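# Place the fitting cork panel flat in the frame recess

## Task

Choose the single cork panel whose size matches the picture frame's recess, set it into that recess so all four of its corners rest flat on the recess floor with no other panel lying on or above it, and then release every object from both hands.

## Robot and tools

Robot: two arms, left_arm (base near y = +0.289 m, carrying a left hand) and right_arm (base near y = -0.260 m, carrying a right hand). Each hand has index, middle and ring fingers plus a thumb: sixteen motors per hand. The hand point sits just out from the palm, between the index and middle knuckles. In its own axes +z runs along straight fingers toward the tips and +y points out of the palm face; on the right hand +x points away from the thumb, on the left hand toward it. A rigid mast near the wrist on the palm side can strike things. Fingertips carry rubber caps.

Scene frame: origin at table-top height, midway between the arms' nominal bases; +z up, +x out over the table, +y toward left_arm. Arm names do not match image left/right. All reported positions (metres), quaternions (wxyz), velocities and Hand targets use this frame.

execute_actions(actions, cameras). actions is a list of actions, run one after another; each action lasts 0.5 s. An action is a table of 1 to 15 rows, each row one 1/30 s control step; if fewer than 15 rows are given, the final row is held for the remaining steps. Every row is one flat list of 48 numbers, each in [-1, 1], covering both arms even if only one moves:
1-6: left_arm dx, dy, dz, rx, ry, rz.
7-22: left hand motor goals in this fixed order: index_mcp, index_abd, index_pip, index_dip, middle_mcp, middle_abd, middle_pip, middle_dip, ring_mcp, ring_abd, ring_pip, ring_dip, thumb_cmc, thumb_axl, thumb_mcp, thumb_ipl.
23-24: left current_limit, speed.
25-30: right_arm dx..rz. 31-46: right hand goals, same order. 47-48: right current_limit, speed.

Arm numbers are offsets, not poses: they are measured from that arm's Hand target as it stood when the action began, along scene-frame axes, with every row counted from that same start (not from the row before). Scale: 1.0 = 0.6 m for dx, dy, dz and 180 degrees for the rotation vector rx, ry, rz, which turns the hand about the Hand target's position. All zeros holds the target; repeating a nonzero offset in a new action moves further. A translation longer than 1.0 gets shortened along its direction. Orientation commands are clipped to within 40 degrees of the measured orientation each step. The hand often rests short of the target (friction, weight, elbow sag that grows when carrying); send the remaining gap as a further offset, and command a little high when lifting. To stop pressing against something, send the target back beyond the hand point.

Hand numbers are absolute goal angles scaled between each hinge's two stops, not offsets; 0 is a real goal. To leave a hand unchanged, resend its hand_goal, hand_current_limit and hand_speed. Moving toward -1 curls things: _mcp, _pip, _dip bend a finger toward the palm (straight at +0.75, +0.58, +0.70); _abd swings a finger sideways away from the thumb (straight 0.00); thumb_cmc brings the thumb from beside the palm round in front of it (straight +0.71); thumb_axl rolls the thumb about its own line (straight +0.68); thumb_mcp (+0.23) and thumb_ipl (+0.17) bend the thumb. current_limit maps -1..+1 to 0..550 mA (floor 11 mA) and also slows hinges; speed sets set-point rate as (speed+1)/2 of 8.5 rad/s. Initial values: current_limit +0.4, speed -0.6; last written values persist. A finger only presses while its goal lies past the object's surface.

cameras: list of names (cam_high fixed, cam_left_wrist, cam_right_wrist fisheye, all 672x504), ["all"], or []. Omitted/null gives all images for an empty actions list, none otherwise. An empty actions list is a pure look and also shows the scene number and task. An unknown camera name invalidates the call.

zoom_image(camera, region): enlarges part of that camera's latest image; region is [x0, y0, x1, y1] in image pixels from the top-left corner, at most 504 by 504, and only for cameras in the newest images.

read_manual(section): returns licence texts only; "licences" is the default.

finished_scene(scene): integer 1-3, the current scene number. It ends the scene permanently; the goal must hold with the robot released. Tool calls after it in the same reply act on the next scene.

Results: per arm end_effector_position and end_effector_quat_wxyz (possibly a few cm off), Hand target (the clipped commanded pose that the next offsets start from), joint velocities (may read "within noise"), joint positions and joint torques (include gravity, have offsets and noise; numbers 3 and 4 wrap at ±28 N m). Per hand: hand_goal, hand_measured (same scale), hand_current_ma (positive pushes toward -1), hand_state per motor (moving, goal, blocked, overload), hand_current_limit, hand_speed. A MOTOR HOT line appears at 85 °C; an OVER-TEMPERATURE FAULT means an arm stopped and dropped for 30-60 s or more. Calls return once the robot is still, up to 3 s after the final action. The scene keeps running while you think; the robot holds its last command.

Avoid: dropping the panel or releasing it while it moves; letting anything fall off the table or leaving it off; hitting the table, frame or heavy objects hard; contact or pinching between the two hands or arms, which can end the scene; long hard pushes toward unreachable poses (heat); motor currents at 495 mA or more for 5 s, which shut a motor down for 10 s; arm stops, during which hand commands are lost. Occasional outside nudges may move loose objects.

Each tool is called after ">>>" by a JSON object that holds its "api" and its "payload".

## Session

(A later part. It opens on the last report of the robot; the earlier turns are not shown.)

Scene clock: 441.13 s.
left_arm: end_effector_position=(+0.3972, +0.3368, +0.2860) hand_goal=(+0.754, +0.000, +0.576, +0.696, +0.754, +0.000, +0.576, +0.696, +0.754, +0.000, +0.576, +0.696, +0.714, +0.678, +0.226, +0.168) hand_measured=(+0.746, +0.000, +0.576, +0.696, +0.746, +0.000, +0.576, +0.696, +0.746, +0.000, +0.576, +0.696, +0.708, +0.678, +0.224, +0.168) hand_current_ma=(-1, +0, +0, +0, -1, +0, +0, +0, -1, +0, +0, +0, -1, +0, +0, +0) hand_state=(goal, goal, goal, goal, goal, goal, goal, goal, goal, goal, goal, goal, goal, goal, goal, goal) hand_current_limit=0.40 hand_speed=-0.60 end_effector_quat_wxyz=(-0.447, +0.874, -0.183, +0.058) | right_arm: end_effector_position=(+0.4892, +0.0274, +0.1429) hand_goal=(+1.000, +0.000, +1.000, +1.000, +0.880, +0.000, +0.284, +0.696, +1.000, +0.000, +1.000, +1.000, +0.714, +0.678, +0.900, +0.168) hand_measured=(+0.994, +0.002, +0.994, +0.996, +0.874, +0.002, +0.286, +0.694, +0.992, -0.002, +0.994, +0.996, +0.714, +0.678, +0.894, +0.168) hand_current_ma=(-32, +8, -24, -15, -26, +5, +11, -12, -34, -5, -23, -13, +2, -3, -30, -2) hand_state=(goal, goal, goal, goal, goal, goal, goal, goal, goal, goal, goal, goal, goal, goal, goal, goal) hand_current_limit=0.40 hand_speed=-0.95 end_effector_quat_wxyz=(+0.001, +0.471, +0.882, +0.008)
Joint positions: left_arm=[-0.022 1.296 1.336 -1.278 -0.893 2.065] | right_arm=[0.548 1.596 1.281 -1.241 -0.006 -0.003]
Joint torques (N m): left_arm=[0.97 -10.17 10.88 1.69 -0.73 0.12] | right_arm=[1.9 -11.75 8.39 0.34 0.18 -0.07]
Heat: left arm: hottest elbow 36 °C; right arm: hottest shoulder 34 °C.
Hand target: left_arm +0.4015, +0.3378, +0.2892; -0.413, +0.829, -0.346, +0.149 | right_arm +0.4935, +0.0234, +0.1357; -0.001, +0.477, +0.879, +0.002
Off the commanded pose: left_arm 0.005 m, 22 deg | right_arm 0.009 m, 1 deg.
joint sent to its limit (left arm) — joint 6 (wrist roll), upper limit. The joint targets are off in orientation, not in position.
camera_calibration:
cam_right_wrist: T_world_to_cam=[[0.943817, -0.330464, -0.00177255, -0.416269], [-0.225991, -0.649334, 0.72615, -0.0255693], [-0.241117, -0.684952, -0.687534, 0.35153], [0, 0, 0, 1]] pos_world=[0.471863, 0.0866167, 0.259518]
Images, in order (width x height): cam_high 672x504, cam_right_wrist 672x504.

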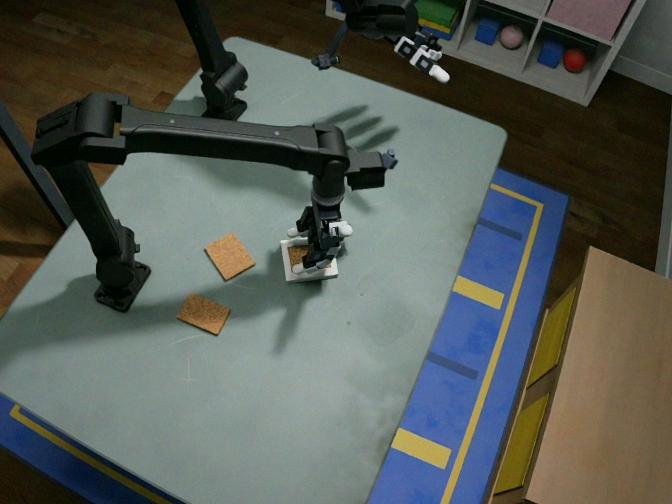

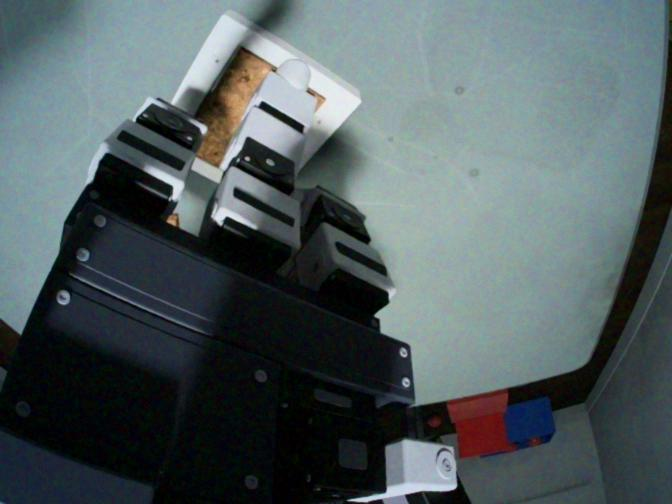

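>>> {"api": "execute_actions", "payload": {"actions": [[[0,0,0,0,0,0,0.754,0,0.576,0.696,0.754,0,0.576,0.696,0.754,0,0.576,0.696,0.714,0.678,0.226,0.168,0.4,-0.6,0,0,0.02,0,0,0,1,0,1,1,0.78,0,0.1,0.696,1,0,1,1,0.714,0.678,0.9,0.168,0.4,-0.8]],[[0,0,0,0,0,0,0.754,0,0.576,0.696,0.754,0,0.576,0.696,0.754,0,0.576,0.696,0.714,0.678,0.226,0.168,0.4,-0.6,0,0,0.05,0,0,0,1,0,1,1,0.78,0,0.1,0.696,1,0,1,1,0.714,0.678,0.9,0.168,0.4,-0.8]],[[0,0,0,0,0,0,0.754,0,0.576,0.696,0.754,0,0.576,0.696,0.754,0,0.576,0.696,0.714,0.678,0.226,0.168,0.4,-0.6,0.05,0.05,0.08,0,0,0,1,0,1,1,0.78,0,0.1,0.696,1,0,1,1,0.714,0.678,0.9,0.168,0.4,-0.8]],[[0,0,0,0,0,0,0.754,0,0.576,0.696,0.754,0,0.576,0.696,0.754,0,0.576,0.696,0.714,0.678,0.226,0.168,0.4,-0.6,-0.1,-0.12,0.03,0,0,0,1,0,1,1,0.78,0,0.1,0.696,1,0,1,1,0.714,0.678,0.9,0.168,0.4,-0.8]],[[0,0,0,0,0,0,0.754,0,0.576,0.696,0.754,0,0.576,0.696,0.754,0,0.576,0.696,0.714,0.678,0.226,0.168,0.4,-0.6,-0.1,-0.15,0,0,0,0,1,0,1,1,0.78,0,0.1,0.696,1,0,1,1,0.714,0.678,0.9,0.168,0.4,-0.8]]], "cameras": ["cam_high"]}}

>>> {"api": "zoom_image", "payload": {"camera": "cam_high", "region": [270, 210, 350, 290]}}

Scene clock: 449.60 s.
left_arm: end_effector_position=(+0.3972, +0.3368, +0.2860) hand_goal=(+0.754, +0.000, +0.576, +0.696, +0.754, +0.000, +0.576, +0.696, +0.754, +0.000, +0.576, +0.696, +0.714, +0.678, +0.226, +0.168) hand_measured=(+0.746, +0.000, +0.576, +0.696, +0.746, +0.000, +0.576, +0.696, +0.746, +0.000, +0.576, +0.696, +0.708, +0.678, +0.224, +0.168) hand_current_ma=(-1, +0, +0, +0, -1, +0, +0, +0, -1, +0, +0, +0, -1, +0, +0, +0) hand_state=(goal, goal, goal, goal, goal, goal, goal, goal, goal, goal, goal, goal, goal, goal, goal, goal) hand_current_limit=0.40 hand_speed=-0.60 end_effector_quat_wxyz=(-0.447, +0.874, -0.183, +0.058) | right_arm: end_effector_position=(+0.4047, -0.1055, +0.2411) hand_goal=(+1.000, +0.000, +1.000, +1.000, +0.780, +0.000, +0.100, +0.696, +1.000, +0.000, +1.000, +1.000, +0.714, +0.678, +0.900, +0.168) hand_measured=(+0.992, +0.002, +0.994, +0.996, +0.780, +0.002, +0.102, +0.694, +0.992, -0.002, +0.994, +0.996, +0.714, +0.678, +0.896, +0.168) hand_current_ma=(-33, +7, -22, -15, -3, +5, +8, -11, -35, -5, -21, -13, -1, -2, -25, -2) hand_state=(goal, goal, goal, goal, goal, goal, goal, goal, goal, goal, goal, goal, goal, goal, goal, goal) hand_current_limit=0.40 hand_speed=-0.80 end_effector_quat_wxyz=(+0.000, +0.479, +0.878, +0.002)
Joint positions: left_arm=[-0.022 1.296 1.336 -1.278 -0.893 2.065] | right_arm=[0.36 1.196 1.145 -1.517 -0.002 -0.173]
Joint torques (N m): left_arm=[0.97 -10.17 10.85 1.68 -0.72 0.11] | right_arm=[1.9 -8 8.75 -0.01 0.04 -0.27]
Heat: left arm: hottest elbow 36 °C; right arm: hottest shoulder 34 °C.
Hand target: left_arm +0.4015, +0.3378, +0.2892; -0.413, +0.829, -0.346, +0.149 | right_arm +0.4035, -0.1086, +0.2438; -0.001, +0.477, +0.879, +0.002
Off the commanded pose: left_arm 0.005 m, 22 deg | right_arm 0.004 m, 0 deg.
joint sent to its limit (left arm) — joint 6 (wrist roll), upper limit. The joint targets are off in orientation, not in position.
Images, in order (width x height): cam_high 672x504.

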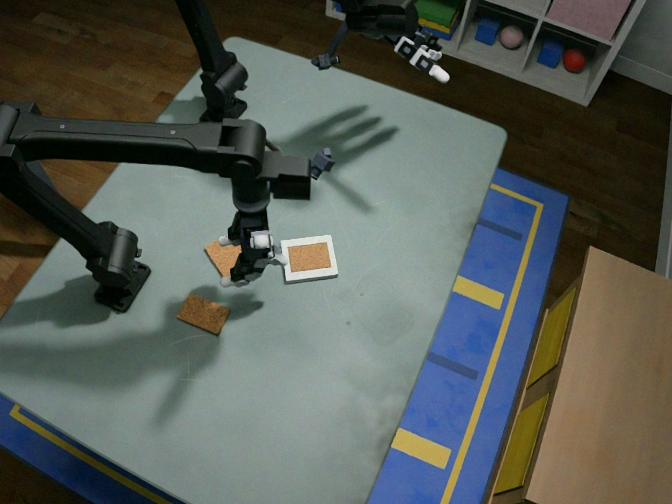

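Scaled by 6.300 from the camera's 672x504 image, which has a finer 960x720 frame.

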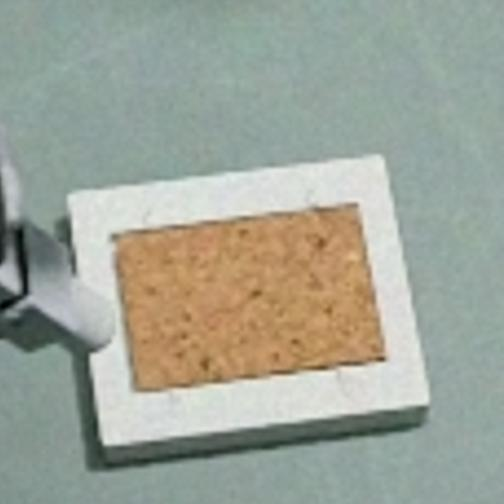

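>>> {"api": "finished_scene", "payload": {"scene": 1}}

The scene is finished: the task was done.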